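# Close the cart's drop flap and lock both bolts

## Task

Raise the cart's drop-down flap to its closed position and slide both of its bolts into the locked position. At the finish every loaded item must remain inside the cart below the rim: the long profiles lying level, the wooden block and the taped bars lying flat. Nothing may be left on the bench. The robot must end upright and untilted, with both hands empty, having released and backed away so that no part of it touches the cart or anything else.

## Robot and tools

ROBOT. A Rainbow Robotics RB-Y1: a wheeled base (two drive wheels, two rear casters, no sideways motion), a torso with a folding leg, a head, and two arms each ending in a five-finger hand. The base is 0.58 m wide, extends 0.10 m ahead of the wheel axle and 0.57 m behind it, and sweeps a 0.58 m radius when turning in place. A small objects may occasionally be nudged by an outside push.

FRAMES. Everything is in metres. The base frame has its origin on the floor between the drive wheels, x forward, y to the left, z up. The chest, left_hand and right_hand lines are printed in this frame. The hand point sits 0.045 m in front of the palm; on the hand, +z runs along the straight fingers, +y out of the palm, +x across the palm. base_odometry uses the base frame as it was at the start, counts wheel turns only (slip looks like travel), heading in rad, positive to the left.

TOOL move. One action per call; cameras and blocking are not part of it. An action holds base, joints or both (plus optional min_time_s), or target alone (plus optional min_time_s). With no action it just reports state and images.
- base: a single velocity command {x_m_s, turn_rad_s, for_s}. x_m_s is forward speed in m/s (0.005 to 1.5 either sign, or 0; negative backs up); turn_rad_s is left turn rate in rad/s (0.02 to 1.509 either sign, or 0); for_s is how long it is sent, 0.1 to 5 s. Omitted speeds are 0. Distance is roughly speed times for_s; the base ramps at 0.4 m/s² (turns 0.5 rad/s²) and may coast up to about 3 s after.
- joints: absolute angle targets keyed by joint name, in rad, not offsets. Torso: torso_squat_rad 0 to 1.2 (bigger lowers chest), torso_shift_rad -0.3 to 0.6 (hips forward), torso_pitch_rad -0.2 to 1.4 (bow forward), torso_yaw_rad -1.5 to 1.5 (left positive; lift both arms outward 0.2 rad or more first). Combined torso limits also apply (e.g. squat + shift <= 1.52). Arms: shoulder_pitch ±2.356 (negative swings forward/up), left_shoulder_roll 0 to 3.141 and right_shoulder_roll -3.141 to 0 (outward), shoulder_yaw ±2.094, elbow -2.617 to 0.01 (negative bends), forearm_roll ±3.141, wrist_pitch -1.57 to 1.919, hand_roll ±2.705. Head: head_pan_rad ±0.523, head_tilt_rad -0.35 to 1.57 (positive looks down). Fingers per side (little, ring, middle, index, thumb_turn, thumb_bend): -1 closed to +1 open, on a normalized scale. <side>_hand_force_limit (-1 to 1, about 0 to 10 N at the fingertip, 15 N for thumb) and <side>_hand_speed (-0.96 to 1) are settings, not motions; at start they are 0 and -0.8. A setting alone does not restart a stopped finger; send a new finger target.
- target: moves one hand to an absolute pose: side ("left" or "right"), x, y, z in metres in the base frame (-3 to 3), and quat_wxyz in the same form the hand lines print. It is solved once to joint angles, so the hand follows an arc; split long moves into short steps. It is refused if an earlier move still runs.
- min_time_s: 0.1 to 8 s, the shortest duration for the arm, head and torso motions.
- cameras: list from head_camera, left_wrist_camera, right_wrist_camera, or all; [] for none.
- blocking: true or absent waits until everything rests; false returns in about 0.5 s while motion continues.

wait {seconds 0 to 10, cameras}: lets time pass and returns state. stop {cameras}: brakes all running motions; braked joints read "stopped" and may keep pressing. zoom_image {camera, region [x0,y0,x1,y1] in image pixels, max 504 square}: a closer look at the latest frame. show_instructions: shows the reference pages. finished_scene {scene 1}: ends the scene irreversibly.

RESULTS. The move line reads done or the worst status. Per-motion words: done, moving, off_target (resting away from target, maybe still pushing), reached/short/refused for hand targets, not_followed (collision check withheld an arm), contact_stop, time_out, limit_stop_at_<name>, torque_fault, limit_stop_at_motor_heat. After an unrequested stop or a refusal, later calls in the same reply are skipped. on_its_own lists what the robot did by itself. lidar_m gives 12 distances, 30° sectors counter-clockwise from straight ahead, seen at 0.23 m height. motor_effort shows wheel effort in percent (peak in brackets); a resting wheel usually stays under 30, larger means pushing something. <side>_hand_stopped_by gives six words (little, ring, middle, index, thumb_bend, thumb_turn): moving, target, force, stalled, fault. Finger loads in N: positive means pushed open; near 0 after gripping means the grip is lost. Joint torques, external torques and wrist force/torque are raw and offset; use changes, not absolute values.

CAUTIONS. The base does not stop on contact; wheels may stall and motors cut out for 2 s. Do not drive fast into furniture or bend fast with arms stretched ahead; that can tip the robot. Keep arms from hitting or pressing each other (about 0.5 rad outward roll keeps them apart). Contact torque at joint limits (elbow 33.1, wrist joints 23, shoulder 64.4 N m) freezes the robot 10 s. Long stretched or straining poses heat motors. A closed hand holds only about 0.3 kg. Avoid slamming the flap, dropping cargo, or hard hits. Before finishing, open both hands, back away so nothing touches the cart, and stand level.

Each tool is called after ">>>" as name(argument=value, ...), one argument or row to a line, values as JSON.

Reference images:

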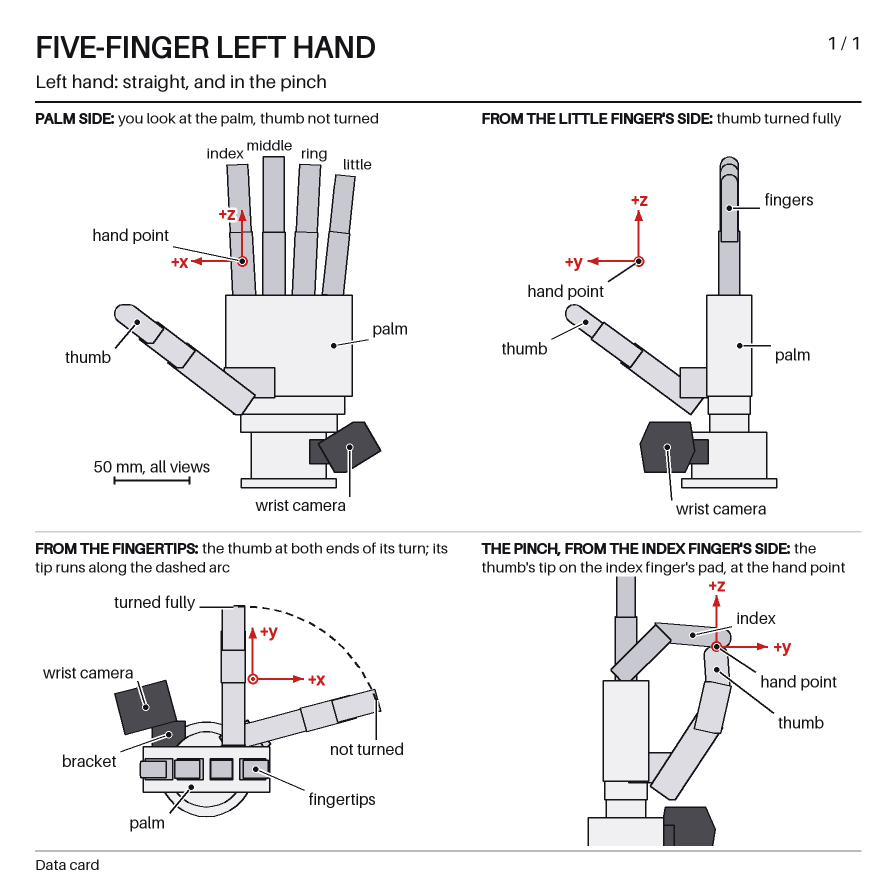

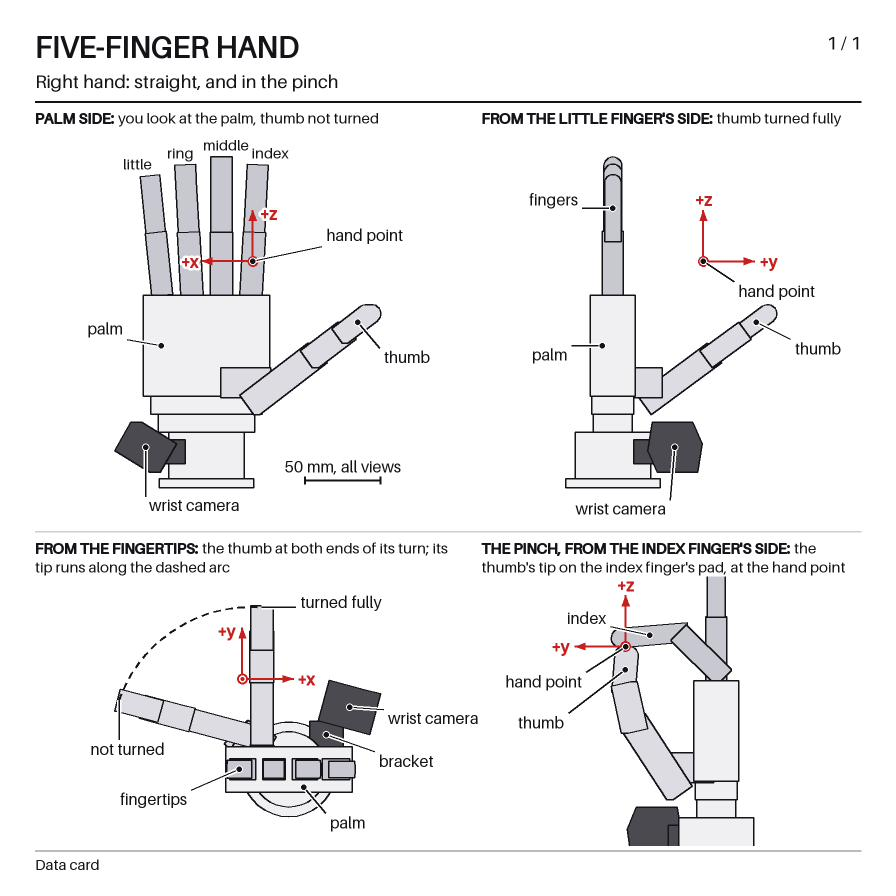

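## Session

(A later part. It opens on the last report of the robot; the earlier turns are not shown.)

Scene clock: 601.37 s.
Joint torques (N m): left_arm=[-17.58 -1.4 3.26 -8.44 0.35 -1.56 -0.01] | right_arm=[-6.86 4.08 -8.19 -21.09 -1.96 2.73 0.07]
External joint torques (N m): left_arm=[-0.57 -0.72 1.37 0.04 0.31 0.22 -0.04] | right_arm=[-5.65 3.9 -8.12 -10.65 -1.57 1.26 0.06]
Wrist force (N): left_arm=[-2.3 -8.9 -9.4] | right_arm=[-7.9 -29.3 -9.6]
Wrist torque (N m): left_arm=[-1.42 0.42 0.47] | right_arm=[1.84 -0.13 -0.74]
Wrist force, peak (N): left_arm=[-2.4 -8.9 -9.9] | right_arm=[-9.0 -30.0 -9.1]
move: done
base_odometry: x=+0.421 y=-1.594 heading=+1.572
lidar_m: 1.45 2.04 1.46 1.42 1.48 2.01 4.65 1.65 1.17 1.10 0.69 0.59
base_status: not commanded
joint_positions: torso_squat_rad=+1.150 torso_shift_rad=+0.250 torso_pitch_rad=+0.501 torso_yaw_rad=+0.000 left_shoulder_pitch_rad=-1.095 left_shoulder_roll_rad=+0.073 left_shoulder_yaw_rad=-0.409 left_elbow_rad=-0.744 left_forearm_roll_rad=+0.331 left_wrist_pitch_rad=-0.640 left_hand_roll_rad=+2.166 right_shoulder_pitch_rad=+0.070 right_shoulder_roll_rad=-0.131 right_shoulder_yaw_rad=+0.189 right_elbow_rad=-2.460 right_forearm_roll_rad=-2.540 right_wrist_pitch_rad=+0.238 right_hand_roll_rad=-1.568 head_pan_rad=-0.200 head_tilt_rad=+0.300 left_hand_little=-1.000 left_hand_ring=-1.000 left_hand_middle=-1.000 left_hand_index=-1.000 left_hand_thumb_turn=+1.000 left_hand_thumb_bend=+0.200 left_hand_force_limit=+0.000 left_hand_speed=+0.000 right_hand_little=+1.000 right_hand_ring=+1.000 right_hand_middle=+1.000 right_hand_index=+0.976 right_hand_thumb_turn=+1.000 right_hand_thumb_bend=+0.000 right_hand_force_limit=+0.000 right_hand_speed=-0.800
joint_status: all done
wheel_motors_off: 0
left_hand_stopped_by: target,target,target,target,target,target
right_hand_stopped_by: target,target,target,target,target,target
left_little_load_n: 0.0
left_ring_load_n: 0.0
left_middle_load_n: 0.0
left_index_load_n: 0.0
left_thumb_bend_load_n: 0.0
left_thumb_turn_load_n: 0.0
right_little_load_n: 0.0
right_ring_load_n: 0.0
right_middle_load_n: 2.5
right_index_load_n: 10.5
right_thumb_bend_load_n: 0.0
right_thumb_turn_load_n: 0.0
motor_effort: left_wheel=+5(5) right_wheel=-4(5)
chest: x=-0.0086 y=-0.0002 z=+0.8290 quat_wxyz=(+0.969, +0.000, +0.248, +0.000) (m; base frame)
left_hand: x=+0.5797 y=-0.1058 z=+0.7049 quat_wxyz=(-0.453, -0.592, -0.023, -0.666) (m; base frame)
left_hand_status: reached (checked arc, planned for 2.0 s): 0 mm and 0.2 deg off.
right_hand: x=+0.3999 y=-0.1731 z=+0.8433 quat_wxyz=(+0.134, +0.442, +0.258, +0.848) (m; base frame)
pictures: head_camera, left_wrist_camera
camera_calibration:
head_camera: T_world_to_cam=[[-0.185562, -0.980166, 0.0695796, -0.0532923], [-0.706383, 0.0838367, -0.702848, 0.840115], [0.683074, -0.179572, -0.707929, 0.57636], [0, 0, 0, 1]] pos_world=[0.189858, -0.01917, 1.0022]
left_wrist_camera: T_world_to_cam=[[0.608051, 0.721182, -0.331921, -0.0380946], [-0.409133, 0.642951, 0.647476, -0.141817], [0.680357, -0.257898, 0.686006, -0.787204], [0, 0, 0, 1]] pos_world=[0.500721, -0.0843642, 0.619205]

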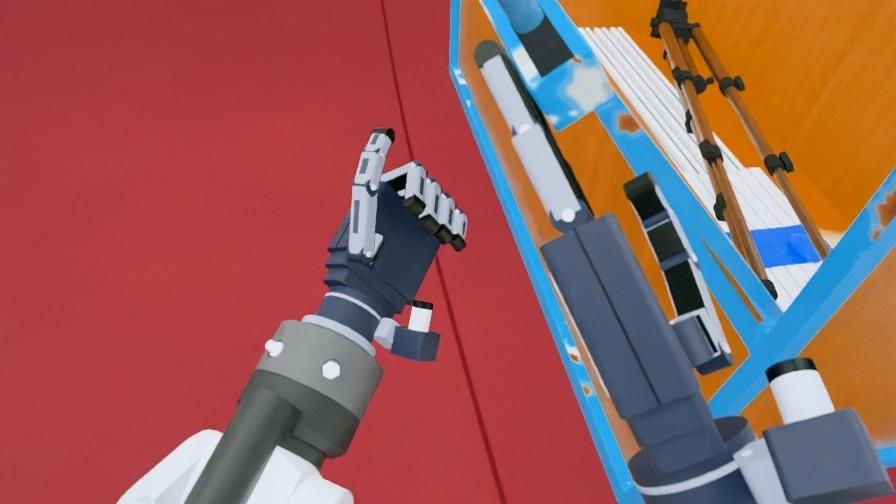

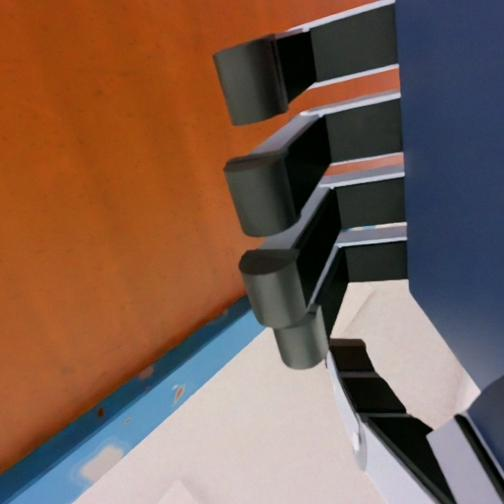

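>>> move(
  target={"side": "left", "x": 0.58, "y": -0.135, "z": 0.728, "quat_wxyz": [0.4544, 0.590, 0.0234, 0.667]},
  min_time_s=2,
  cameras=["left_wrist_camera"],
)

>>> move(
  target={"side": "left", "x": 0.58, "y": -0.158, "z": 0.747, "quat_wxyz": [0.4544, 0.590, 0.0234, 0.667]},
  min_time_s=2,
  cameras=["left_wrist_camera"],
)

Scene clock: 612.53 s.
Joint torques (N m): left_arm=[-18.42 -2.87 2.84 -9.85 0.25 -1.52 -0.12] | right_arm=[-7.21 3.14 -7.98 -20.96 -2.16 2.68 0.12]
External joint torques (N m): left_arm=[-1.14 -1.29 1.27 -0.98 0.28 0.25 -0.15] | right_arm=[-5.99 2.95 -7.92 -10.52 -1.77 1.21 0.11]
Wrist force (N): left_arm=[-2.2 -8.9 -9.8] | right_arm=[-7.8 -29.5 -8.9]
Wrist torque (N m): left_arm=[-1.40 0.42 0.49] | right_arm=[1.72 -0.09 -0.74]
Wrist force, peak (N): left_arm=[-2.4 -9.1 -9.7] | right_arm=[-7.8 -30.2 -8.9]
move: done
base_odometry: x=+0.421 y=-1.594 heading=+1.572
lidar_m: 1.45 2.04 1.47 1.42 1.48 2.02 4.65 1.65 1.17 1.09 0.69 0.59
base_status: not commanded
joint_positions: torso_squat_rad=+1.150 torso_shift_rad=+0.250 torso_pitch_rad=+0.501 torso_yaw_rad=+0.000 left_shoulder_pitch_rad=-1.121 left_shoulder_roll_rad=+0.017 left_shoulder_yaw_rad=-0.378 left_elbow_rad=-0.783 left_forearm_roll_rad=+0.343 left_wrist_pitch_rad=-0.569 left_hand_roll_rad=+2.094 right_shoulder_pitch_rad=+0.070 right_shoulder_roll_rad=-0.131 right_shoulder_yaw_rad=+0.189 right_elbow_rad=-2.460 right_forearm_roll_rad=-2.540 right_wrist_pitch_rad=+0.238 right_hand_roll_rad=-1.568 head_pan_rad=-0.200 head_tilt_rad=+0.300 left_hand_little=-1.000 left_hand_ring=-1.000 left_hand_middle=-1.000 left_hand_index=-1.000 left_hand_thumb_turn=+1.000 left_hand_thumb_bend=+0.200 left_hand_force_limit=+0.000 left_hand_speed=+0.000 right_hand_little=+1.000 right_hand_ring=+1.000 right_hand_middle=+1.000 right_hand_index=+0.976 right_hand_thumb_turn=+1.000 right_hand_thumb_bend=+0.000 right_hand_force_limit=+0.000 right_hand_speed=-0.800
joint_status: all done
wheel_motors_off: 0
left_hand_stopped_by: target,target,target,target,target,target
right_hand_stopped_by: target,target,target,target,target,target
left_little_load_n: 0.0
left_ring_load_n: 0.0
left_middle_load_n: 0.0
left_index_load_n: 0.0
left_thumb_bend_load_n: 0.0
left_thumb_turn_load_n: 0.0
right_little_load_n: 0.0
right_ring_load_n: 0.0
right_middle_load_n: 3.0
right_index_load_n: 11.0
right_thumb_bend_load_n: 0.0
right_thumb_turn_load_n: 0.0
motor_effort: left_wheel=+4(5) right_wheel=-4(5)
chest: x=-0.0086 y=-0.0002 z=+0.8290 quat_wxyz=(+0.969, +0.000, +0.248, +0.000) (m; base frame)
left_hand: x=+0.5799 y=-0.1349 z=+0.7275 quat_wxyz=(-0.454, -0.590, -0.023, -0.667) (m; base frame)
left_hand_status: reached (checked arc, planned for 2.0 s): 0 mm and 0.0 deg off.
right_hand: x=+0.3999 y=-0.1731 z=+0.8433 quat_wxyz=(+0.134, +0.442, +0.258, +0.848) (m; base frame)
pictures: left_wrist_camera
camera_calibration:
left_wrist_camera: T_world_to_cam=[[0.609448, 0.719995, -0.331935, -0.0107735], [-0.410209, 0.644638, 0.645113, -0.13513], [0.678456, -0.257, 0.688221, -0.810656], [0, 0, 0, 1]] pos_world=[0.501129, -0.113472, 0.641509]

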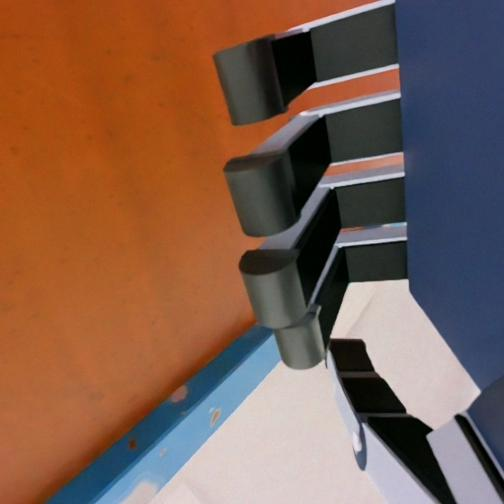

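Scene clock: 614.87 s.
Joint torques (N m): left_arm=[-18.31 -2.81 1.41 -9.92 0.13 -1.5 -0.08] | right_arm=[-7.84 3.51 -8.76 -20.71 -2.2 2.53 -0.01]
External joint torques (N m): left_arm=[-0.71 -0.87 -0.34 -0.96 0.26 0.24 -0.11] | right_arm=[-6.63 3.32 -8.7 -10.27 -1.81 1.06 -0.03]
Wrist force (N): left_arm=[-2.3 -8.7 -9.6] | right_arm=[-8.0 -29.7 -8.5]
Wrist torque (N m): left_arm=[-1.38 0.40 0.46] | right_arm=[1.76 -0.06 -0.75]
Wrist force, peak (N): left_arm=[-2.4 -9.0 -9.8] | right_arm=[-8.3 -30.2 -9.5]
move: done
base_odometry: x=+0.421 y=-1.594 heading=+1.572
lidar_m: 1.44 2.03 1.48 1.42 1.48 2.01 4.65 1.65 1.17 1.09 0.68 0.59
base_status: not commanded
joint_positions: torso_squat_rad=+1.150 torso_shift_rad=+0.250 torso_pitch_rad=+0.501 torso_yaw_rad=+0.000 left_shoulder_pitch_rad=-1.159 left_shoulder_roll_rad=+0.000 left_shoulder_yaw_rad=-0.421 left_elbow_rad=-0.810 left_forearm_roll_rad=+0.481 left_wrist_pitch_rad=-0.523 left_hand_roll_rad=+1.975 right_shoulder_pitch_rad=+0.070 right_shoulder_roll_rad=-0.131 right_shoulder_yaw_rad=+0.189 right_elbow_rad=-2.460 right_forearm_roll_rad=-2.540 right_wrist_pitch_rad=+0.238 right_hand_roll_rad=-1.568 head_pan_rad=-0.200 head_tilt_rad=+0.300 left_hand_little=-1.000 left_hand_ring=-1.000 left_hand_middle=-1.000 left_hand_index=-1.000 left_hand_thumb_turn=+1.000 left_hand_thumb_bend=+0.200 left_hand_force_limit=+0.000 left_hand_speed=+0.000 right_hand_little=+1.000 right_hand_ring=+1.000 right_hand_middle=+1.000 right_hand_index=+0.976 right_hand_thumb_turn=+1.000 right_hand_thumb_bend=+0.000 right_hand_force_limit=+0.000 right_hand_speed=-0.800
joint_status: all done
wheel_motors_off: 0
left_hand_stopped_by: target,target,target,target,target,target
right_hand_stopped_by: target,target,target,target,target,target
left_little_load_n: 0.0
left_ring_load_n: 0.0
left_middle_load_n: 0.0
left_index_load_n: 0.0
left_thumb_bend_load_n: 0.0
left_thumb_turn_load_n: 0.0
right_little_load_n: 0.0
right_ring_load_n: 0.0
right_middle_load_n: 3.0
right_index_load_n: 11.0
right_thumb_bend_load_n: 0.0
right_thumb_turn_load_n: 0.0
motor_effort: left_wheel=+4(5) right_wheel=-4(5)
chest: x=-0.0086 y=-0.0002 z=+0.8290 quat_wxyz=(+0.969, +0.000, +0.248, +0.000) (m; base frame)
left_hand: x=+0.5802 y=-0.1575 z=+0.7465 quat_wxyz=(-0.454, -0.591, -0.022, -0.666) (m; base frame)
left_hand_status: reached (checked arc, planned for 2.0 s): 1 mm and 0.2 deg off.
right_hand: x=+0.3999 y=-0.1731 z=+0.8433 quat_wxyz=(+0.134, +0.442, +0.258, +0.848) (m; base frame)
pictures: left_wrist_camera
camera_calibration:
left_wrist_camera: T_world_to_cam=[[0.610838, 0.719266, -0.330959, 0.0100357], [-0.408486, 0.644371, 0.646472, -0.134627], [0.678245, -0.259697, 0.687416, -0.829413], [0, 0, 0, 1]] pos_world=[0.501422, -0.135865, 0.660505]

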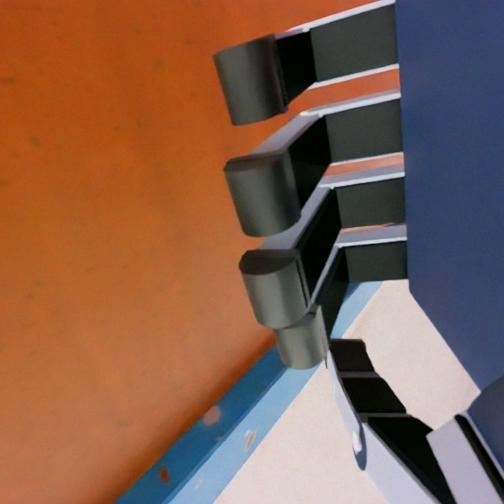

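>>> move(
  target={"side": "left", "x": 0.58, "y": -0.180, "z": 0.765, "quat_wxyz": [0.4544, 0.590, 0.0234, 0.667]},
  min_time_s=2,
  cameras=["left_wrist_camera"],
)

Scene clock: 618.83 s.
Joint torques (N m): left_arm=[-18.97 -2.92 1.72 -9.78 0.02 -1.36 -0.05] | right_arm=[-7.33 3.39 -7.91 -21.01 -2.13 2.49 0.01]
External joint torques (N m): left_arm=[-0.91 -1 -0.51 -0.97 0.28 0.3 -0.08] | right_arm=[-6.12 3.2 -7.85 -10.57 -1.74 1.02 0]
Wrist force (N): left_arm=[-2.4 -8.8 -9.6] | right_arm=[-7.8 -29.5 -8.5]
Wrist torque (N m): left_arm=[-1.41 0.45 0.49] | right_arm=[1.70 -0.08 -0.77]
Wrist force, peak (N): left_arm=[-2.5 -8.9 -9.7] | right_arm=[-8.3 -30.0 -8.9]
move: done
base_odometry: x=+0.421 y=-1.594 heading=+1.572
lidar_m: 1.44 2.05 1.47 1.42 1.47 2.01 4.64 1.64 1.17 1.09 0.69 0.60
base_status: not commanded
joint_positions: torso_squat_rad=+1.150 torso_shift_rad=+0.250 torso_pitch_rad=+0.501 torso_yaw_rad=+0.000 left_shoulder_pitch_rad=-1.218 left_shoulder_roll_rad=+0.000 left_shoulder_yaw_rad=-0.503 left_elbow_rad=-0.813 left_forearm_roll_rad=+0.695 left_wrist_pitch_rad=-0.508 left_hand_roll_rad=+1.827 right_shoulder_pitch_rad=+0.070 right_shoulder_roll_rad=-0.131 right_shoulder_yaw_rad=+0.189 right_elbow_rad=-2.460 right_forearm_roll_rad=-2.540 right_wrist_pitch_rad=+0.238 right_hand_roll_rad=-1.568 head_pan_rad=-0.200 head_tilt_rad=+0.300 left_hand_little=-1.000 left_hand_ring=-1.000 left_hand_middle=-1.000 left_hand_index=-1.000 left_hand_thumb_turn=+1.000 left_hand_thumb_bend=+0.200 left_hand_force_limit=+0.000 left_hand_speed=+0.000 right_hand_little=+1.000 right_hand_ring=+1.000 right_hand_middle=+1.000 right_hand_index=+0.976 right_hand_thumb_turn=+1.000 right_hand_thumb_bend=+0.000 right_hand_force_limit=+0.000 right_hand_speed=-0.800
joint_status: all done
wheel_motors_off: 0
left_hand_stopped_by: target,target,target,target,target,target
right_hand_stopped_by: target,target,target,target,target,target
left_little_load_n: 0.0
left_ring_load_n: 0.0
left_middle_load_n: 0.0
left_index_load_n: 0.0
left_thumb_bend_load_n: 0.0
left_thumb_turn_load_n: 0.0
right_little_load_n: 0.0
right_ring_load_n: 0.0
right_middle_load_n: 3.0
right_index_load_n: 11.0
right_thumb_bend_load_n: 0.0
right_thumb_turn_load_n: 0.0
motor_effort: left_wheel=+4(5) right_wheel=-3(5)
chest: x=-0.0086 y=-0.0002 z=+0.8290 quat_wxyz=(+0.969, +0.000, +0.248, +0.000) (m; base frame)
left_hand: x=+0.5805 y=-0.1793 z=+0.7642 quat_wxyz=(-0.455, -0.592, -0.020, -0.665) (m; base frame)
left_hand_status: reached (checked arc, planned for 2.0 s): 1 mm and 0.5 deg off.
right_hand: x=+0.3999 y=-0.1731 z=+0.8433 quat_wxyz=(+0.134, +0.442, +0.258, +0.848) (m; base frame)
pictures: left_wrist_camera
camera_calibration:
left_wrist_camera: T_world_to_cam=[[0.614284, 0.71734, -0.328752, 0.0273256], [-0.405369, 0.644325, 0.648476, -0.135313], [0.677001, -0.265083, 0.686586, -0.847044], [0, 0, 0, 1]] pos_world=[0.501812, -0.156953, 0.678299]

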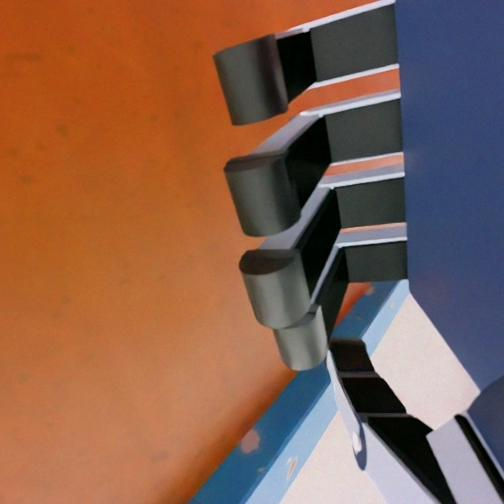

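>>> move(
  target={"side": "left", "x": 0.58, "y": -0.203, "z": 0.784, "quat_wxyz": [0.4544, 0.590, 0.0234, 0.667]},
  min_time_s=2,
  cameras=["left_wrist_camera"],
)

Scene clock: 622.93 s.
Joint torques (N m): left_arm=[-19.55 -2.98 2.54 -8.36 -0.18 -1.61 -0.04] | right_arm=[-7.45 3.37 -8.35 -20.68 -2.02 2.46 0.19]
External joint torques (N m): left_arm=[-0.95 -1.32 -0.35 -0.02 0.27 -0.1 -0.07] | right_arm=[-6.24 3.18 -8.29 -10.24 -1.64 0.99 0.17]
Wrist force (N): left_arm=[-2.1 -8.6 -9.6] | right_arm=[-7.9 -29.7 -8.4]
Wrist torque (N m): left_arm=[-1.36 0.38 0.49] | right_arm=[1.74 -0.07 -0.72]
Wrist force, peak (N): left_arm=[-2.0 -9.0 -9.8] | right_arm=[-8.0 -30.2 -9.1]
move: done
base_odometry: x=+0.421 y=-1.594 heading=+1.572
lidar_m: 1.45 2.03 1.47 1.42 1.47 2.00 4.65 1.64 1.18 1.10 0.69 0.60
base_status: not commanded
joint_positions: torso_squat_rad=+1.150 torso_shift_rad=+0.250 torso_pitch_rad=+0.501 torso_yaw_rad=+0.000 left_shoulder_pitch_rad=-1.306 left_shoulder_roll_rad=+0.000 left_shoulder_yaw_rad=-0.626 left_elbow_rad=-0.788 left_forearm_roll_rad=+0.993 left_wrist_pitch_rad=-0.542 left_hand_roll_rad=+1.647 right_shoulder_pitch_rad=+0.070 right_shoulder_roll_rad=-0.131 right_shoulder_yaw_rad=+0.189 right_elbow_rad=-2.460 right_forearm_roll_rad=-2.540 right_wrist_pitch_rad=+0.238 right_hand_roll_rad=-1.568 head_pan_rad=-0.200 head_tilt_rad=+0.300 left_hand_little=-1.000 left_hand_ring=-1.000 left_hand_middle=-1.000 left_hand_index=-1.000 left_hand_thumb_turn=+1.000 left_hand_thumb_bend=+0.200 left_hand_force_limit=+0.000 left_hand_speed=+0.000 right_hand_little=+1.000 right_hand_ring=+1.000 right_hand_middle=+1.000 right_hand_index=+0.976 right_hand_thumb_turn=+1.000 right_hand_thumb_bend=+0.000 right_hand_force_limit=+0.000 right_hand_speed=-0.800
joint_status: all done
wheel_motors_off: 0
left_hand_stopped_by: target,target,target,target,target,target
right_hand_stopped_by: target,target,target,target,target,target
left_little_load_n: 0.0
left_ring_load_n: 0.0
left_middle_load_n: 0.0
left_index_load_n: 0.0
left_thumb_bend_load_n: 0.0
left_thumb_turn_load_n: 0.0
right_little_load_n: 0.0
right_ring_load_n: 0.0
right_middle_load_n: 3.0
right_index_load_n: 11.0
right_thumb_bend_load_n: 0.0
right_thumb_turn_load_n: 0.0
motor_effort: left_wheel=+4(5) right_wheel=-4(5)
chest: x=-0.0086 y=-0.0002 z=+0.8290 quat_wxyz=(+0.969, +0.000, +0.248, +0.000) (m; base frame)
left_hand: x=+0.5803 y=-0.2025 z=+0.7835 quat_wxyz=(-0.454, -0.591, -0.022, -0.666) (m; base frame)
left_hand_status: reached (checked arc, planned for 2.0 s): 1 mm and 0.1 deg off.
right_hand: x=+0.3999 y=-0.1731 z=+0.8433 quat_wxyz=(+0.134, +0.442, +0.258, +0.848) (m; base frame)
pictures: left_wrist_camera
camera_calibration:
left_wrist_camera: T_world_to_cam=[[0.610356, 0.719606, -0.331107, 0.0550983], [-0.409248, 0.644357, 0.646003, -0.1288], [0.678219, -0.258787, 0.687785, -0.866779], [0, 0, 0, 1]] pos_world=[0.501525, -0.180967, 0.697606]

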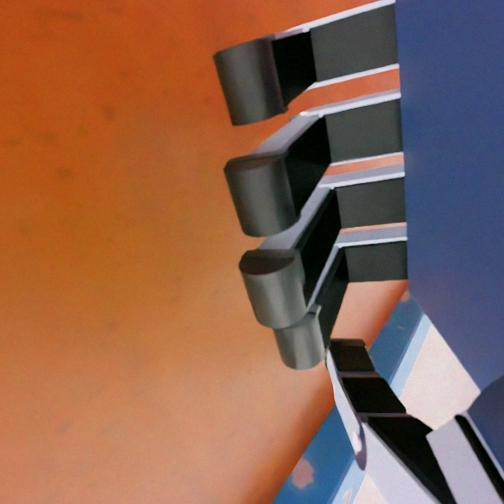

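>>> move(
  target={"side": "left", "x": 0.58, "y": -0.223, "z": 0.800, "quat_wxyz": [0.4544, 0.590, 0.0234, 0.667]},
  min_time_s=2,
  cameras=["left_wrist_camera", "head_camera"],
)

Scene clock: 627.97 s.
Joint torques (N m): left_arm=[-34.91 -8.83 -1.47 -16.44 -4.06 0.23 -1.75] | right_arm=[-2.84 0.64 -2.34 -10.96 -0.87 1.41 0.21]
External joint torques (N m): left_arm=[-15.82 -7.67 -4.87 -8.7 -3.49 1.64 -1.78] | right_arm=[-1.61 0.46 -2.28 -0.53 -0.49 -0.06 0.2]
Wrist force (N): left_arm=[-3.1 -29.6 -33.0] | right_arm=[-5.3 -5.1 -8.6]
Wrist torque (N m): left_arm=[-1.02 1.55 -0.51] | right_arm=[0.25 0.24 -0.33]
Wrist force, peak (N): left_arm=[-2.5 -30.0 -33.4] | right_arm=[-8.0 -30.6 -9.2]
move: done
base_odometry: x=+0.421 y=-1.594 heading=+1.572
lidar_m: 1.45 2.04 1.47 1.42 1.48 2.01 4.65 1.65 1.17 1.09 0.69 0.59
base_status: not commanded
joint_positions: torso_squat_rad=+1.150 torso_shift_rad=+0.250 torso_pitch_rad=+0.501 torso_yaw_rad=+0.000 left_shoulder_pitch_rad=-1.387 left_shoulder_roll_rad=+0.002 left_shoulder_yaw_rad=-0.727 left_elbow_rad=-0.757 left_forearm_roll_rad=+1.206 left_wrist_pitch_rad=-0.572 left_hand_roll_rad=+1.545 right_shoulder_pitch_rad=+0.069 right_shoulder_roll_rad=-0.131 right_shoulder_yaw_rad=+0.188 right_elbow_rad=-2.462 right_forearm_roll_rad=-2.540 right_wrist_pitch_rad=+0.238 right_hand_roll_rad=-1.568 head_pan_rad=-0.200 head_tilt_rad=+0.300 left_hand_little=-1.000 left_hand_ring=-1.000 left_hand_middle=-1.000 left_hand_index=-1.000 left_hand_thumb_turn=+1.000 left_hand_thumb_bend=+0.201 left_hand_force_limit=+0.000 left_hand_speed=+0.000 right_hand_little=+1.000 right_hand_ring=+1.000 right_hand_middle=+1.000 right_hand_index=+0.974 right_hand_thumb_turn=+1.000 right_hand_thumb_bend=+0.000 right_hand_force_limit=+0.000 right_hand_speed=-0.800
joint_status: all done
wheel_motors_off: 0
left_hand_stopped_by: target,target,target,target,target,target
right_hand_stopped_by: target,target,target,target,target,target
left_little_load_n: 0.0
left_ring_load_n: 0.0
left_middle_load_n: 0.0
left_index_load_n: 0.0
left_thumb_bend_load_n: 3.5
left_thumb_turn_load_n: 2.0
right_little_load_n: 0.0
right_ring_load_n: 0.0
right_middle_load_n: 0.0
right_index_load_n: 0.5
right_thumb_bend_load_n: 0.0
right_thumb_turn_load_n: 0.0
motor_effort: left_wheel=+4(5) right_wheel=-5(5)
chest: x=-0.0086 y=-0.0002 z=+0.8290 quat_wxyz=(+0.969, +0.000, +0.248, +0.000) (m; base frame)
left_hand: x=+0.5823 y=-0.2196 z=+0.7965 quat_wxyz=(-0.452, -0.594, -0.022, -0.665) (m; base frame)
left_hand_status: reached (checked arc, planned for 2.0 s): 5 mm and 0.6 deg off.
right_hand: x=+0.3995 y=-0.1736 z=+0.8450 quat_wxyz=(+0.135, +0.441, +0.258, +0.849) (m; base frame)
pictures: head_camera, left_wrist_camera
camera_calibration:
head_camera: T_world_to_cam=[[-0.185482, -0.980187, 0.0694975, -0.0532257], [-0.706341, 0.0838251, -0.702891, 0.840151], [0.683139, -0.179463, -0.707894, 0.576314], [0, 0, 0, 1]] pos_world=[0.189858, -0.01917, 1.0022]
left_wrist_camera: T_world_to_cam=[[0.607388, 0.722446, -0.33038, 0.072199], [-0.406479, 0.639952, 0.652101, -0.132761], [0.682535, -0.261786, 0.682359, -0.880282], [0, 0, 0, 1]] pos_world=[0.503006, -0.197645, 0.711095]

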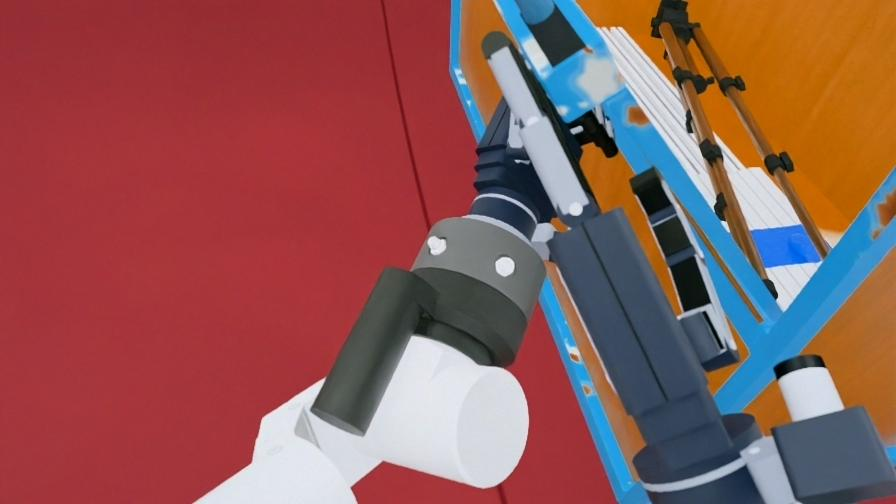

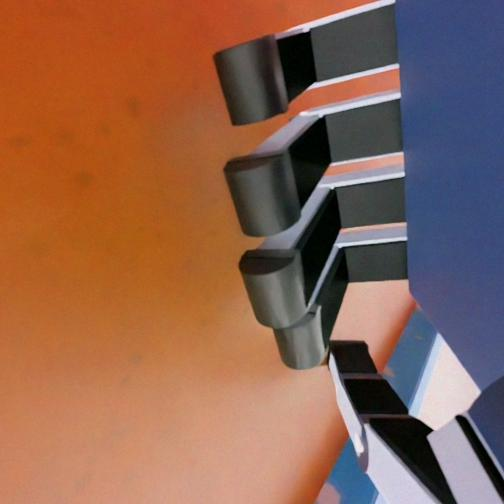

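>>> move(
  target={"side": "right", "x": 0.395, "y": -0.132, "z": 0.893, "quat_wxyz": [0.134, 0.442, 0.258, 0.848]},
  min_time_s=2,
  cameras=["right_wrist_camera", "head_camera"],
)

Scene clock: 657.23 s.
Joint torques (N m): left_arm=[-33.04 -9.01 -1.06 -16.09 -4.08 0.2 -1.72] | right_arm=[-4.26 -0.05 2.02 -10.08 0.22 1.35 0.34]
External joint torques (N m): left_arm=[-13.95 -7.85 -4.47 -8.34 -3.51 1.61 -1.75] | right_arm=[-1.89 -1.27 1.81 -0.2 0.23 -0.17 0.32]
Wrist force (N): left_arm=[-2.6 -28.7 -30.9] | right_arm=[-5.0 -4.4 -7.7]
Wrist torque (N m): left_arm=[-1.07 1.40 -0.44] | right_arm=[0.24 0.21 -0.08]
Wrist force, peak (N): left_arm=[-2.9 -30.1 -33.4] | right_arm=[-6.9 -8.0 -10.2]
move: done
base_odometry: x=+0.421 y=-1.594 heading=+1.572
lidar_m: 1.45 2.03 1.47 1.42 1.48 2.01 4.65 1.64 1.17 1.10 0.69 0.58
base_status: not commanded
joint_positions: torso_squat_rad=+1.150 torso_shift_rad=+0.250 torso_pitch_rad=+0.501 torso_yaw_rad=+0.000 left_shoulder_pitch_rad=-1.387 left_shoulder_roll_rad=+0.002 left_shoulder_yaw_rad=-0.727 left_elbow_rad=-0.757 left_forearm_roll_rad=+1.206 left_wrist_pitch_rad=-0.572 left_hand_roll_rad=+1.545 right_shoulder_pitch_rad=-0.060 right_shoulder_roll_rad=-0.170 right_shoulder_yaw_rad=+0.398 right_elbow_rad=-2.599 right_forearm_roll_rad=-2.434 right_wrist_pitch_rad=-0.079 right_hand_roll_rad=-1.524 head_pan_rad=-0.200 head_tilt_rad=+0.300 left_hand_little=-1.000 left_hand_ring=-1.000 left_hand_middle=-1.000 left_hand_index=-1.000 left_hand_thumb_turn=+1.000 left_hand_thumb_bend=+0.201 left_hand_force_limit=+0.000 left_hand_speed=+0.000 right_hand_little=+1.000 right_hand_ring=+1.000 right_hand_middle=+1.000 right_hand_index=+0.974 right_hand_thumb_turn=+1.000 right_hand_thumb_bend=+0.000 right_hand_force_limit=+0.000 right_hand_speed=-0.800
joint_status: all done
wheel_motors_off: 0
left_hand_stopped_by: target,target,target,target,target,target
right_hand_stopped_by: target,target,target,target,target,target
left_little_load_n: 0.0
left_ring_load_n: 0.0
left_middle_load_n: 0.0
left_index_load_n: 0.0
left_thumb_bend_load_n: 3.0
left_thumb_turn_load_n: 1.5
right_little_load_n: 0.0
right_ring_load_n: 0.0
right_middle_load_n: 0.0
right_index_load_n: 0.0
right_thumb_bend_load_n: 0.0
right_thumb_turn_load_n: 0.0
motor_effort: left_wheel=+4(5) right_wheel=-3(5)
chest: x=-0.0086 y=-0.0002 z=+0.8290 quat_wxyz=(+0.969, +0.000, +0.248, +0.000) (m; base frame)
left_hand: x=+0.5822 y=-0.2197 z=+0.7967 quat_wxyz=(-0.452, -0.594, -0.022, -0.665) (m; base frame)
right_hand: x=+0.3950 y=-0.1322 z=+0.8928 quat_wxyz=(+0.134, +0.442, +0.258, +0.849) (m; base frame)
right_hand_status: reached (checked arc, planned for 2.0 s): 0 mm and 0.1 deg off.
pictures: head_camera, right_wrist_camera
camera_calibration:
head_camera: T_world_to_cam=[[-0.185482, -0.980187, 0.0694975, -0.0532257], [-0.706341, 0.0838251, -0.702891, 0.840151], [0.683139, -0.179463, -0.707894, 0.576314], [0, 0, 0, 1]] pos_world=[0.189858, -0.01917, 1.0022]
right_wrist_camera: T_world_to_cam=[[-0.155263, -0.718165, 0.67833, -0.63744], [0.0747644, -0.69323, -0.716828, 0.513977], [0.98504, -0.0605822, 0.161326, -0.425295], [0, 0, 0, 1]] pos_world=[0.281534, -0.127248, 0.869439]

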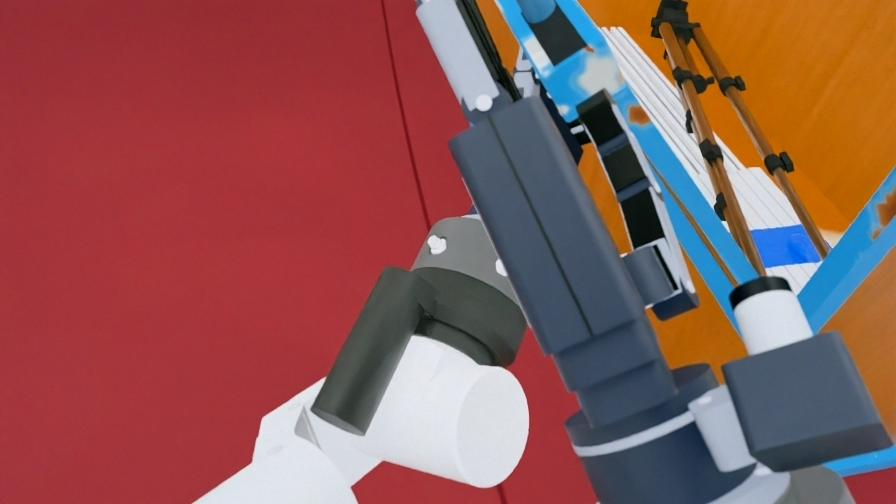

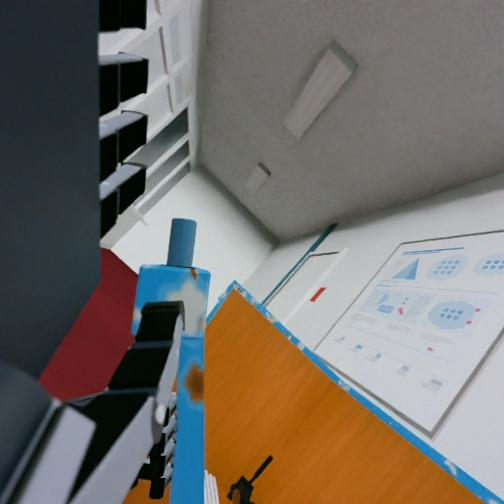

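>>> move(
  joints={"right_hand_speed": 0.0, "right_hand_thumb_bend": -0.8},
  cameras=["right_wrist_camera"],
)

>>> move(
  joints={"right_shoulder_pitch_rad": -0.35},
  min_time_s=2,
  cameras=["right_wrist_camera", "head_camera"],
)

Scene clock: 666.27 s.
Joint torques (N m): left_arm=[-32.98 -8.86 -0.9 -16.32 -4.02 0.16 -1.7] | right_arm=[-4.27 -0.26 1.5 -10.22 0.17 1.04 0.27]
External joint torques (N m): left_arm=[-13.89 -7.71 -4.31 -8.58 -3.46 1.57 -1.73] | right_arm=[-1.9 -1.49 1.29 -0.34 0.17 -0.49 0.26]
Wrist force (N): left_arm=[-2.7 -28.5 -30.7] | right_arm=[-4.8 -4.3 -7.4]
Wrist torque (N m): left_arm=[-1.04 1.39 -0.43] | right_arm=[0.23 0.20 -0.07]
Wrist force, peak (N): left_arm=[-3.1 -29.0 -31.0] | right_arm=[-5.3 -4.7 -8.8]
move: done
base_odometry: x=+0.421 y=-1.594 heading=+1.572
lidar_m: 1.45 2.04 1.47 1.42 1.47 2.01 4.65 1.65 1.17 1.10 0.69 0.58
base_status: not commanded
joint_positions: torso_squat_rad=+1.150 torso_shift_rad=+0.250 torso_pitch_rad=+0.501 torso_yaw_rad=+0.000 left_shoulder_pitch_rad=-1.387 left_shoulder_roll_rad=+0.002 left_shoulder_yaw_rad=-0.727 left_elbow_rad=-0.757 left_forearm_roll_rad=+1.206 left_wrist_pitch_rad=-0.572 left_hand_roll_rad=+1.545 right_shoulder_pitch_rad=-0.060 right_shoulder_roll_rad=-0.170 right_shoulder_yaw_rad=+0.398 right_elbow_rad=-2.599 right_forearm_roll_rad=-2.434 right_wrist_pitch_rad=-0.079 right_hand_roll_rad=-1.524 head_pan_rad=-0.200 head_tilt_rad=+0.300 left_hand_little=-1.000 left_hand_ring=-1.000 left_hand_middle=-1.000 left_hand_index=-1.000 left_hand_thumb_turn=+1.000 left_hand_thumb_bend=+0.201 left_hand_force_limit=+0.000 left_hand_speed=+0.000 right_hand_little=+1.000 right_hand_ring=+1.000 right_hand_middle=+1.000 right_hand_index=+0.974 right_hand_thumb_turn=+1.000 right_hand_thumb_bend=-0.800 right_hand_force_limit=+0.000 right_hand_speed=+0.000
joint_status: all done
wheel_motors_off: 0
left_hand_stopped_by: target,target,target,target,target,target
right_hand_stopped_by: target,target,target,target,target,target
left_little_load_n: 0.0
left_ring_load_n: 0.0
left_middle_load_n: 0.0
left_index_load_n: 0.0
left_thumb_bend_load_n: 2.5
left_thumb_turn_load_n: 2.0
right_little_load_n: 0.0
right_ring_load_n: 0.0
right_middle_load_n: 0.0
right_index_load_n: 0.0
right_thumb_bend_load_n: 0.0
right_thumb_turn_load_n: 0.0
motor_effort: left_wheel=+4(5) right_wheel=-4(5)
chest: x=-0.0086 y=-0.0002 z=+0.8290 quat_wxyz=(+0.969, +0.000, +0.248, +0.000) (m; base frame)
left_hand: x=+0.5822 y=-0.2197 z=+0.7967 quat_wxyz=(-0.452, -0.594, -0.022, -0.665) (m; base frame)
right_hand: x=+0.3950 y=-0.1322 z=+0.8928 quat_wxyz=(+0.134, +0.442, +0.258, +0.849) (m; base frame)
pictures: right_wrist_camera
camera_calibration:
right_wrist_camera: T_world_to_cam=[[-0.155263, -0.718165, 0.67833, -0.63744], [0.0747644, -0.69323, -0.716828, 0.513977], [0.98504, -0.0605822, 0.161326, -0.425295], [0, 0, 0, 1]] pos_world=[0.281534, -0.127248, 0.869439]

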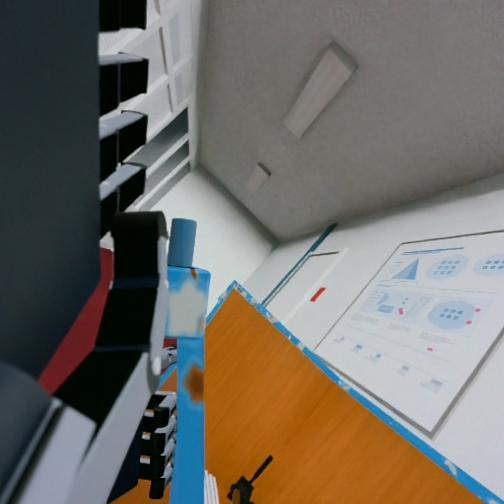

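Scene clock: 668.53 s.
Joint torques (N m): left_arm=[-33.08 -8.87 -1.1 -16.34 -4.06 0.24 -1.59] | right_arm=[-7.55 0.71 1.28 -8.71 0.21 1.03 0.12]
External joint torques (N m): left_arm=[-13.98 -7.71 -4.51 -8.6 -3.49 1.65 -1.62] | right_arm=[-1.89 -0.95 1.76 -0.29 0.19 -0.15 0.11]
Wrist force (N): left_arm=[-2.2 -28.4 -30.8] | right_arm=[-4.0 -3.8 -8.9]
Wrist torque (N m): left_arm=[-1.13 1.37 -0.39] | right_arm=[0.37 0.19 0.00]
Wrist force, peak (N): left_arm=[-2.8 -28.9 -31.1] | right_arm=[-4.5 -3.9 -9.7]
move: done
base_odometry: x=+0.421 y=-1.594 heading=+1.572
lidar_m: 1.45 2.04 1.48 1.42 1.47 2.01 4.65 1.65 1.17 1.10 0.70 0.58
base_status: not commanded
joint_positions: torso_squat_rad=+1.150 torso_shift_rad=+0.250 torso_pitch_rad=+0.501 torso_yaw_rad=+0.000 left_shoulder_pitch_rad=-1.387 left_shoulder_roll_rad=+0.002 left_shoulder_yaw_rad=-0.727 left_elbow_rad=-0.757 left_forearm_roll_rad=+1.206 left_wrist_pitch_rad=-0.572 left_hand_roll_rad=+1.545 right_shoulder_pitch_rad=-0.350 right_shoulder_roll_rad=-0.170 right_shoulder_yaw_rad=+0.398 right_elbow_rad=-2.599 right_forearm_roll_rad=-2.434 right_wrist_pitch_rad=-0.079 right_hand_roll_rad=-1.524 head_pan_rad=-0.200 head_tilt_rad=+0.300 left_hand_little=-1.000 left_hand_ring=-1.000 left_hand_middle=-1.000 left_hand_index=-1.000 left_hand_thumb_turn=+1.000 left_hand_thumb_bend=+0.201 left_hand_force_limit=+0.000 left_hand_speed=+0.000 right_hand_little=+1.000 right_hand_ring=+1.000 right_hand_middle=+1.000 right_hand_index=+0.974 right_hand_thumb_turn=+1.000 right_hand_thumb_bend=-0.800 right_hand_force_limit=+0.000 right_hand_speed=+0.000
joint_status: all done
wheel_motors_off: 0
left_hand_stopped_by: target,target,target,target,target,target
right_hand_stopped_by: target,target,target,target,target,target
left_little_load_n: 0.0
left_ring_load_n: 0.0
left_middle_load_n: 0.0
left_index_load_n: 0.0
left_thumb_bend_load_n: 3.0
left_thumb_turn_load_n: 1.5
right_little_load_n: 0.0
right_ring_load_n: 0.0
right_middle_load_n: 0.0
right_index_load_n: 0.0
right_thumb_bend_load_n: 0.0
right_thumb_turn_load_n: 0.0
motor_effort: left_wheel=+5(5) right_wheel=-4(5)
chest: x=-0.0086 y=-0.0002 z=+0.8290 quat_wxyz=(+0.969, +0.000, +0.248, +0.000) (m; base frame)
left_hand: x=+0.5822 y=-0.2197 z=+0.7967 quat_wxyz=(-0.452, -0.594, -0.022, -0.665) (m; base frame)
right_hand: x=+0.3737 y=-0.1034 z=+0.9949 quat_wxyz=(+0.121, +0.314, +0.236, +0.912) (m; base frame)
pictures: head_camera, right_wrist_camera
camera_calibration:
head_camera: T_world_to_cam=[[-0.185482, -0.980187, 0.0694975, -0.0532257], [-0.706341, 0.0838251, -0.702891, 0.840151], [0.683139, -0.179463, -0.707894, 0.576314], [0, 0, 0, 1]] pos_world=[0.189858, -0.01917, 1.0022]
right_wrist_camera: T_world_to_cam=[[-0.263736, -0.766851, 0.585135, -0.561154], [0.326663, -0.641773, -0.693843, 0.497064], [0.907598, 0.00815007, 0.41976, -0.640229], [0, 0, 0, 1]] pos_world=[0.270702, -0.106101, 0.941978]

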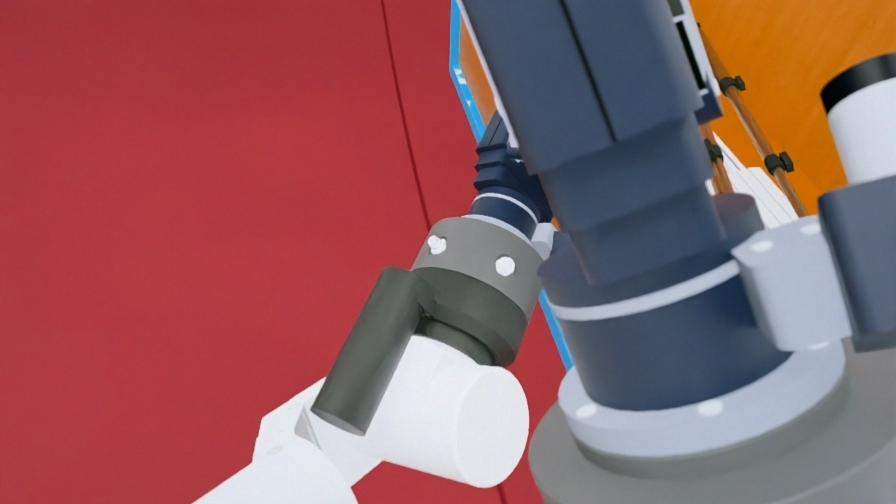

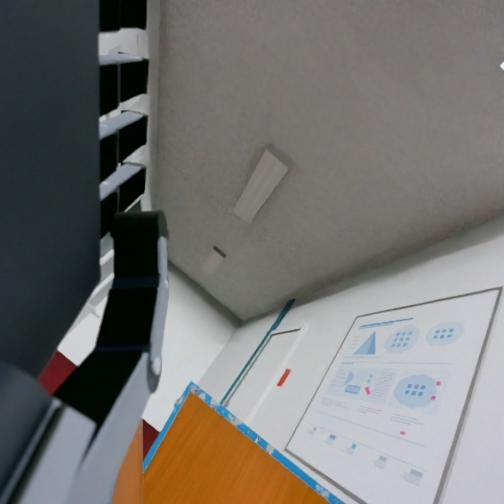

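>>> move(
  joints={"right_shoulder_pitch_rad": -0.3, "right_shoulder_roll_rad": -0.6, "right_shoulder_yaw_rad": 0.0, "right_elbow_rad": -2.55},
  min_time_s=2.5,
  cameras=["right_wrist_camera", "head_camera"],
)

Scene clock: 679.30 s.
Joint torques (N m): left_arm=[-33.09 -8.73 -1.16 -16.07 -3.97 0.21 -1.67] | right_arm=[-3.94 -5.68 -6.59 -7.33 0.25 0.33 0.12]
External joint torques (N m): left_arm=[-13.99 -7.57 -4.57 -8.33 -3.4 1.62 -1.7] | right_arm=[1.96 0.25 -1.89 0.39 0.1 -0.11 0.12]
Wrist force (N): left_arm=[-2.1 -28.2 -31.1] | right_arm=[-2.0 -6.0 -8.2]
Wrist torque (N m): left_arm=[-1.02 1.43 -0.44] | right_arm=[0.14 0.04 0.02]
Wrist force, peak (N): left_arm=[-2.2 -28.9 -31.4] | right_arm=[-4.4 -4.1 -9.7]
move: done
base_odometry: x=+0.421 y=-1.594 heading=+1.572
lidar_m: 1.44 2.04 1.48 1.42 1.48 2.02 4.64 1.65 1.16 1.10 0.69 0.60
base_status: not commanded
joint_positions: torso_squat_rad=+1.150 torso_shift_rad=+0.250 torso_pitch_rad=+0.501 torso_yaw_rad=+0.000 left_shoulder_pitch_rad=-1.387 left_shoulder_roll_rad=+0.002 left_shoulder_yaw_rad=-0.727 left_elbow_rad=-0.757 left_forearm_roll_rad=+1.206 left_wrist_pitch_rad=-0.572 left_hand_roll_rad=+1.545 right_shoulder_pitch_rad=-0.300 right_shoulder_roll_rad=-0.600 right_shoulder_yaw_rad=+0.000 right_elbow_rad=-2.550 right_forearm_roll_rad=-2.434 right_wrist_pitch_rad=-0.079 right_hand_roll_rad=-1.524 head_pan_rad=-0.200 head_tilt_rad=+0.300 left_hand_little=-1.000 left_hand_ring=-1.000 left_hand_middle=-1.000 left_hand_index=-1.000 left_hand_thumb_turn=+1.000 left_hand_thumb_bend=+0.201 left_hand_force_limit=+0.000 left_hand_speed=+0.000 right_hand_little=+1.000 right_hand_ring=+1.000 right_hand_middle=+1.000 right_hand_index=+0.974 right_hand_thumb_turn=+1.000 right_hand_thumb_bend=-0.800 right_hand_force_limit=+0.000 right_hand_speed=+0.000
joint_status: all done
wheel_motors_off: 0
left_hand_stopped_by: target,target,target,target,target,target
right_hand_stopped_by: target,target,target,target,target,target
left_little_load_n: 0.0
left_ring_load_n: 0.0
left_middle_load_n: 0.0
left_index_load_n: 0.0
left_thumb_bend_load_n: 3.5
left_thumb_turn_load_n: 1.5
right_little_load_n: 0.0
right_ring_load_n: 0.0
right_middle_load_n: 0.0
right_index_load_n: 0.0
right_thumb_bend_load_n: 0.0
right_thumb_turn_load_n: 0.0
motor_effort: left_wheel=+5(5) right_wheel=-4(6)
chest: x=-0.0086 y=-0.0002 z=+0.8290 quat_wxyz=(+0.969, +0.000, +0.248, +0.000) (m; base frame)
left_hand: x=+0.5822 y=-0.2197 z=+0.7967 quat_wxyz=(-0.452, -0.594, -0.022, -0.665) (m; base frame)
right_hand: x=+0.4045 y=-0.1689 z=+0.9870 quat_wxyz=(+0.346, +0.263, +0.393, +0.810) (m; base frame)
pictures: head_camera, right_wrist_camera
camera_calibration:
head_camera: T_world_to_cam=[[-0.185482, -0.980187, 0.0694975, -0.0532257], [-0.706341, 0.0838251, -0.702891, 0.840151], [0.683139, -0.179463, -0.707894, 0.576314], [0, 0, 0, 1]] pos_world=[0.189858, -0.01917, 1.0022]
right_wrist_camera: T_world_to_cam=[[-0.5076, -0.282883, 0.81383, -0.643988], [0.114909, -0.958353, -0.261447, 0.0448946], [0.853896, -0.0391938, 0.518966, -0.748517], [0, 0, 0, 1]] pos_world=[0.307109, -0.168485, 0.924289]

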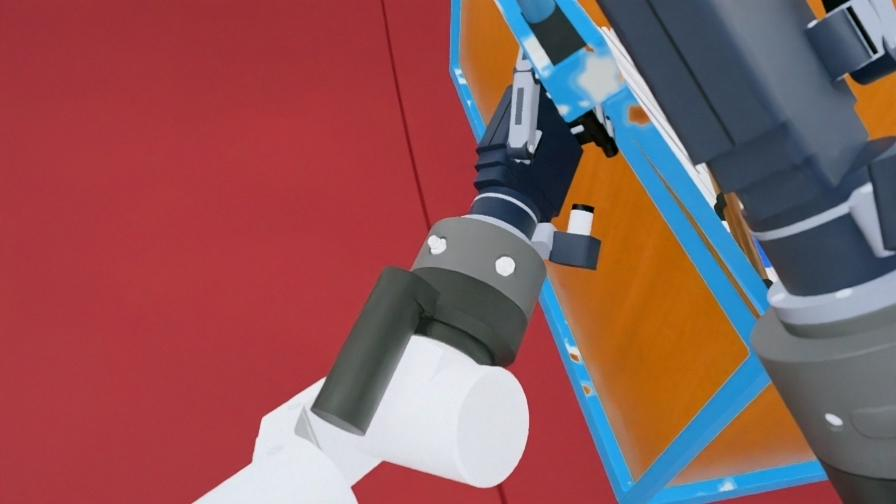

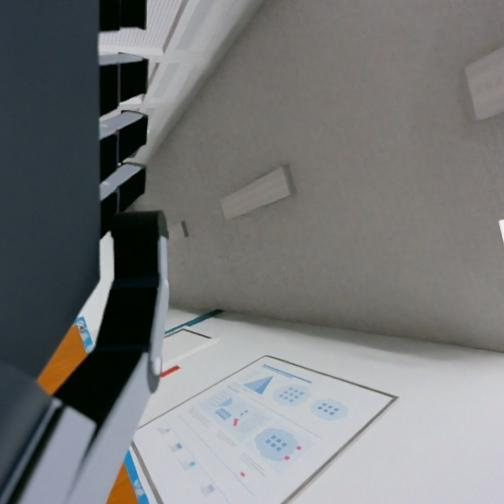

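>>> move(
  target={"side": "left", "x": 0.58, "y": -0.264, "z": 0.822, "quat_wxyz": [0.4166, 0.632, -0.047, 0.6515]},
  min_time_s=2.5,
  cameras=["left_wrist_camera", "head_camera"],
)

Scene clock: 686.17 s.
Joint torques (N m): left_arm=[-33.88 -12.97 -1.34 -19.32 -3.66 1.55 -1.8] | right_arm=[-4.28 -6.56 -6.61 -7.04 0.31 0.32 0.18]
External joint torques (N m): left_arm=[-14.26 -12.07 -5.08 -10.99 -3.16 2.6 -1.83] | right_arm=[1.62 -0.63 -1.91 0.67 0.16 -0.11 0.18]
Wrist force (N): left_arm=[-6.3 -31.5 -17.8] | right_arm=[-2.5 -6.0 -8.3]
Wrist torque (N m): left_arm=[-1.31 0.88 -0.66] | right_arm=[0.17 0.16 -0.01]
Wrist force, peak (N): left_arm=[-3.6 -29.5 -36.5] | right_arm=[-2.1 -6.0 -9.2]
move: done
base_odometry: x=+0.421 y=-1.594 heading=+1.572
lidar_m: 1.45 2.03 1.47 1.42 1.48 2.01 4.65 1.65 1.18 1.09 0.68 0.59
base_status: not commanded
joint_positions: torso_squat_rad=+1.150 torso_shift_rad=+0.250 torso_pitch_rad=+0.501 torso_yaw_rad=+0.000 left_shoulder_pitch_rad=-1.428 left_shoulder_roll_rad=+0.003 left_shoulder_yaw_rad=-0.636 left_elbow_rad=-0.877 left_forearm_roll_rad=+1.473 left_wrist_pitch_rad=-0.337 left_hand_roll_rad=+1.100 right_shoulder_pitch_rad=-0.300 right_shoulder_roll_rad=-0.600 right_shoulder_yaw_rad=+0.000 right_elbow_rad=-2.550 right_forearm_roll_rad=-2.434 right_wrist_pitch_rad=-0.079 right_hand_roll_rad=-1.524 head_pan_rad=-0.200 head_tilt_rad=+0.300 left_hand_little=-1.000 left_hand_ring=-1.000 left_hand_middle=-1.000 left_hand_index=-1.000 left_hand_thumb_turn=+1.000 left_hand_thumb_bend=+0.198 left_hand_force_limit=+0.000 left_hand_speed=+0.000 right_hand_little=+1.000 right_hand_ring=+1.000 right_hand_middle=+1.000 right_hand_index=+0.974 right_hand_thumb_turn=+1.000 right_hand_thumb_bend=-0.800 right_hand_force_limit=+0.000 right_hand_speed=+0.000
joint_status: all done
wheel_motors_off: 0
left_hand_stopped_by: target,target,target,target,target,target
right_hand_stopped_by: target,target,target,target,target,target
left_little_load_n: 0.0
left_ring_load_n: 0.0
left_middle_load_n: 0.0
left_index_load_n: 0.0
left_thumb_bend_load_n: -6.5
left_thumb_turn_load_n: 1.5
right_little_load_n: 0.0
right_ring_load_n: 0.0
right_middle_load_n: 0.0
right_index_load_n: 0.0
right_thumb_bend_load_n: 0.0
right_thumb_turn_load_n: 0.0
motor_effort: left_wheel=+5(6) right_wheel=-4(5)
chest: x=-0.0086 y=-0.0001 z=+0.8290 quat_wxyz=(+0.969, +0.000, +0.248, +0.000) (m; base frame)
left_hand: x=+0.5827 y=-0.2610 z=+0.8185 quat_wxyz=(-0.417, -0.631, +0.047, -0.652) (m; base frame)
left_hand_status: reached (checked arc, planned for 2.5 s): 5 mm and 0.2 deg off.
right_hand: x=+0.4045 y=-0.1689 z=+0.9871 quat_wxyz=(+0.346, +0.262, +0.393, +0.810) (m; base frame)
pictures: head_camera, left_wrist_camera
camera_calibration:
head_camera: T_world_to_cam=[[-0.185344, -0.980203, 0.0696363, -0.0533112], [-0.706377, 0.0836325, -0.702878, 0.840062], [0.683139, -0.179464, -0.707894, 0.5764], [0, 0, 0, 1]] pos_world=[0.189758, -0.0190695, 1.0022]
left_wrist_camera: T_world_to_cam=[[0.642291, 0.736665, -0.211628, -0.00473046], [-0.374306, 0.542421, 0.752113, -0.246485], [0.668847, -0.403862, 0.624131, -0.887838], [0, 0, 0, 1]] pos_world=[0.504605, -0.221381, 0.73851]

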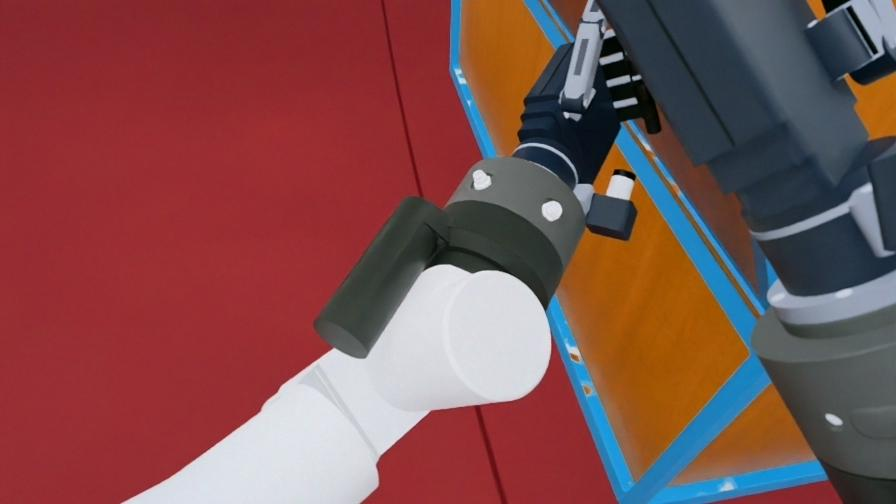

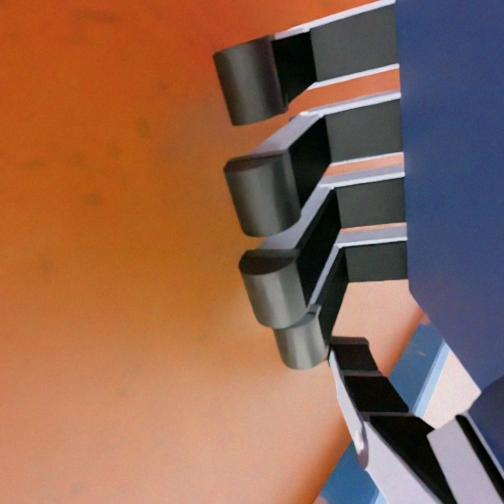

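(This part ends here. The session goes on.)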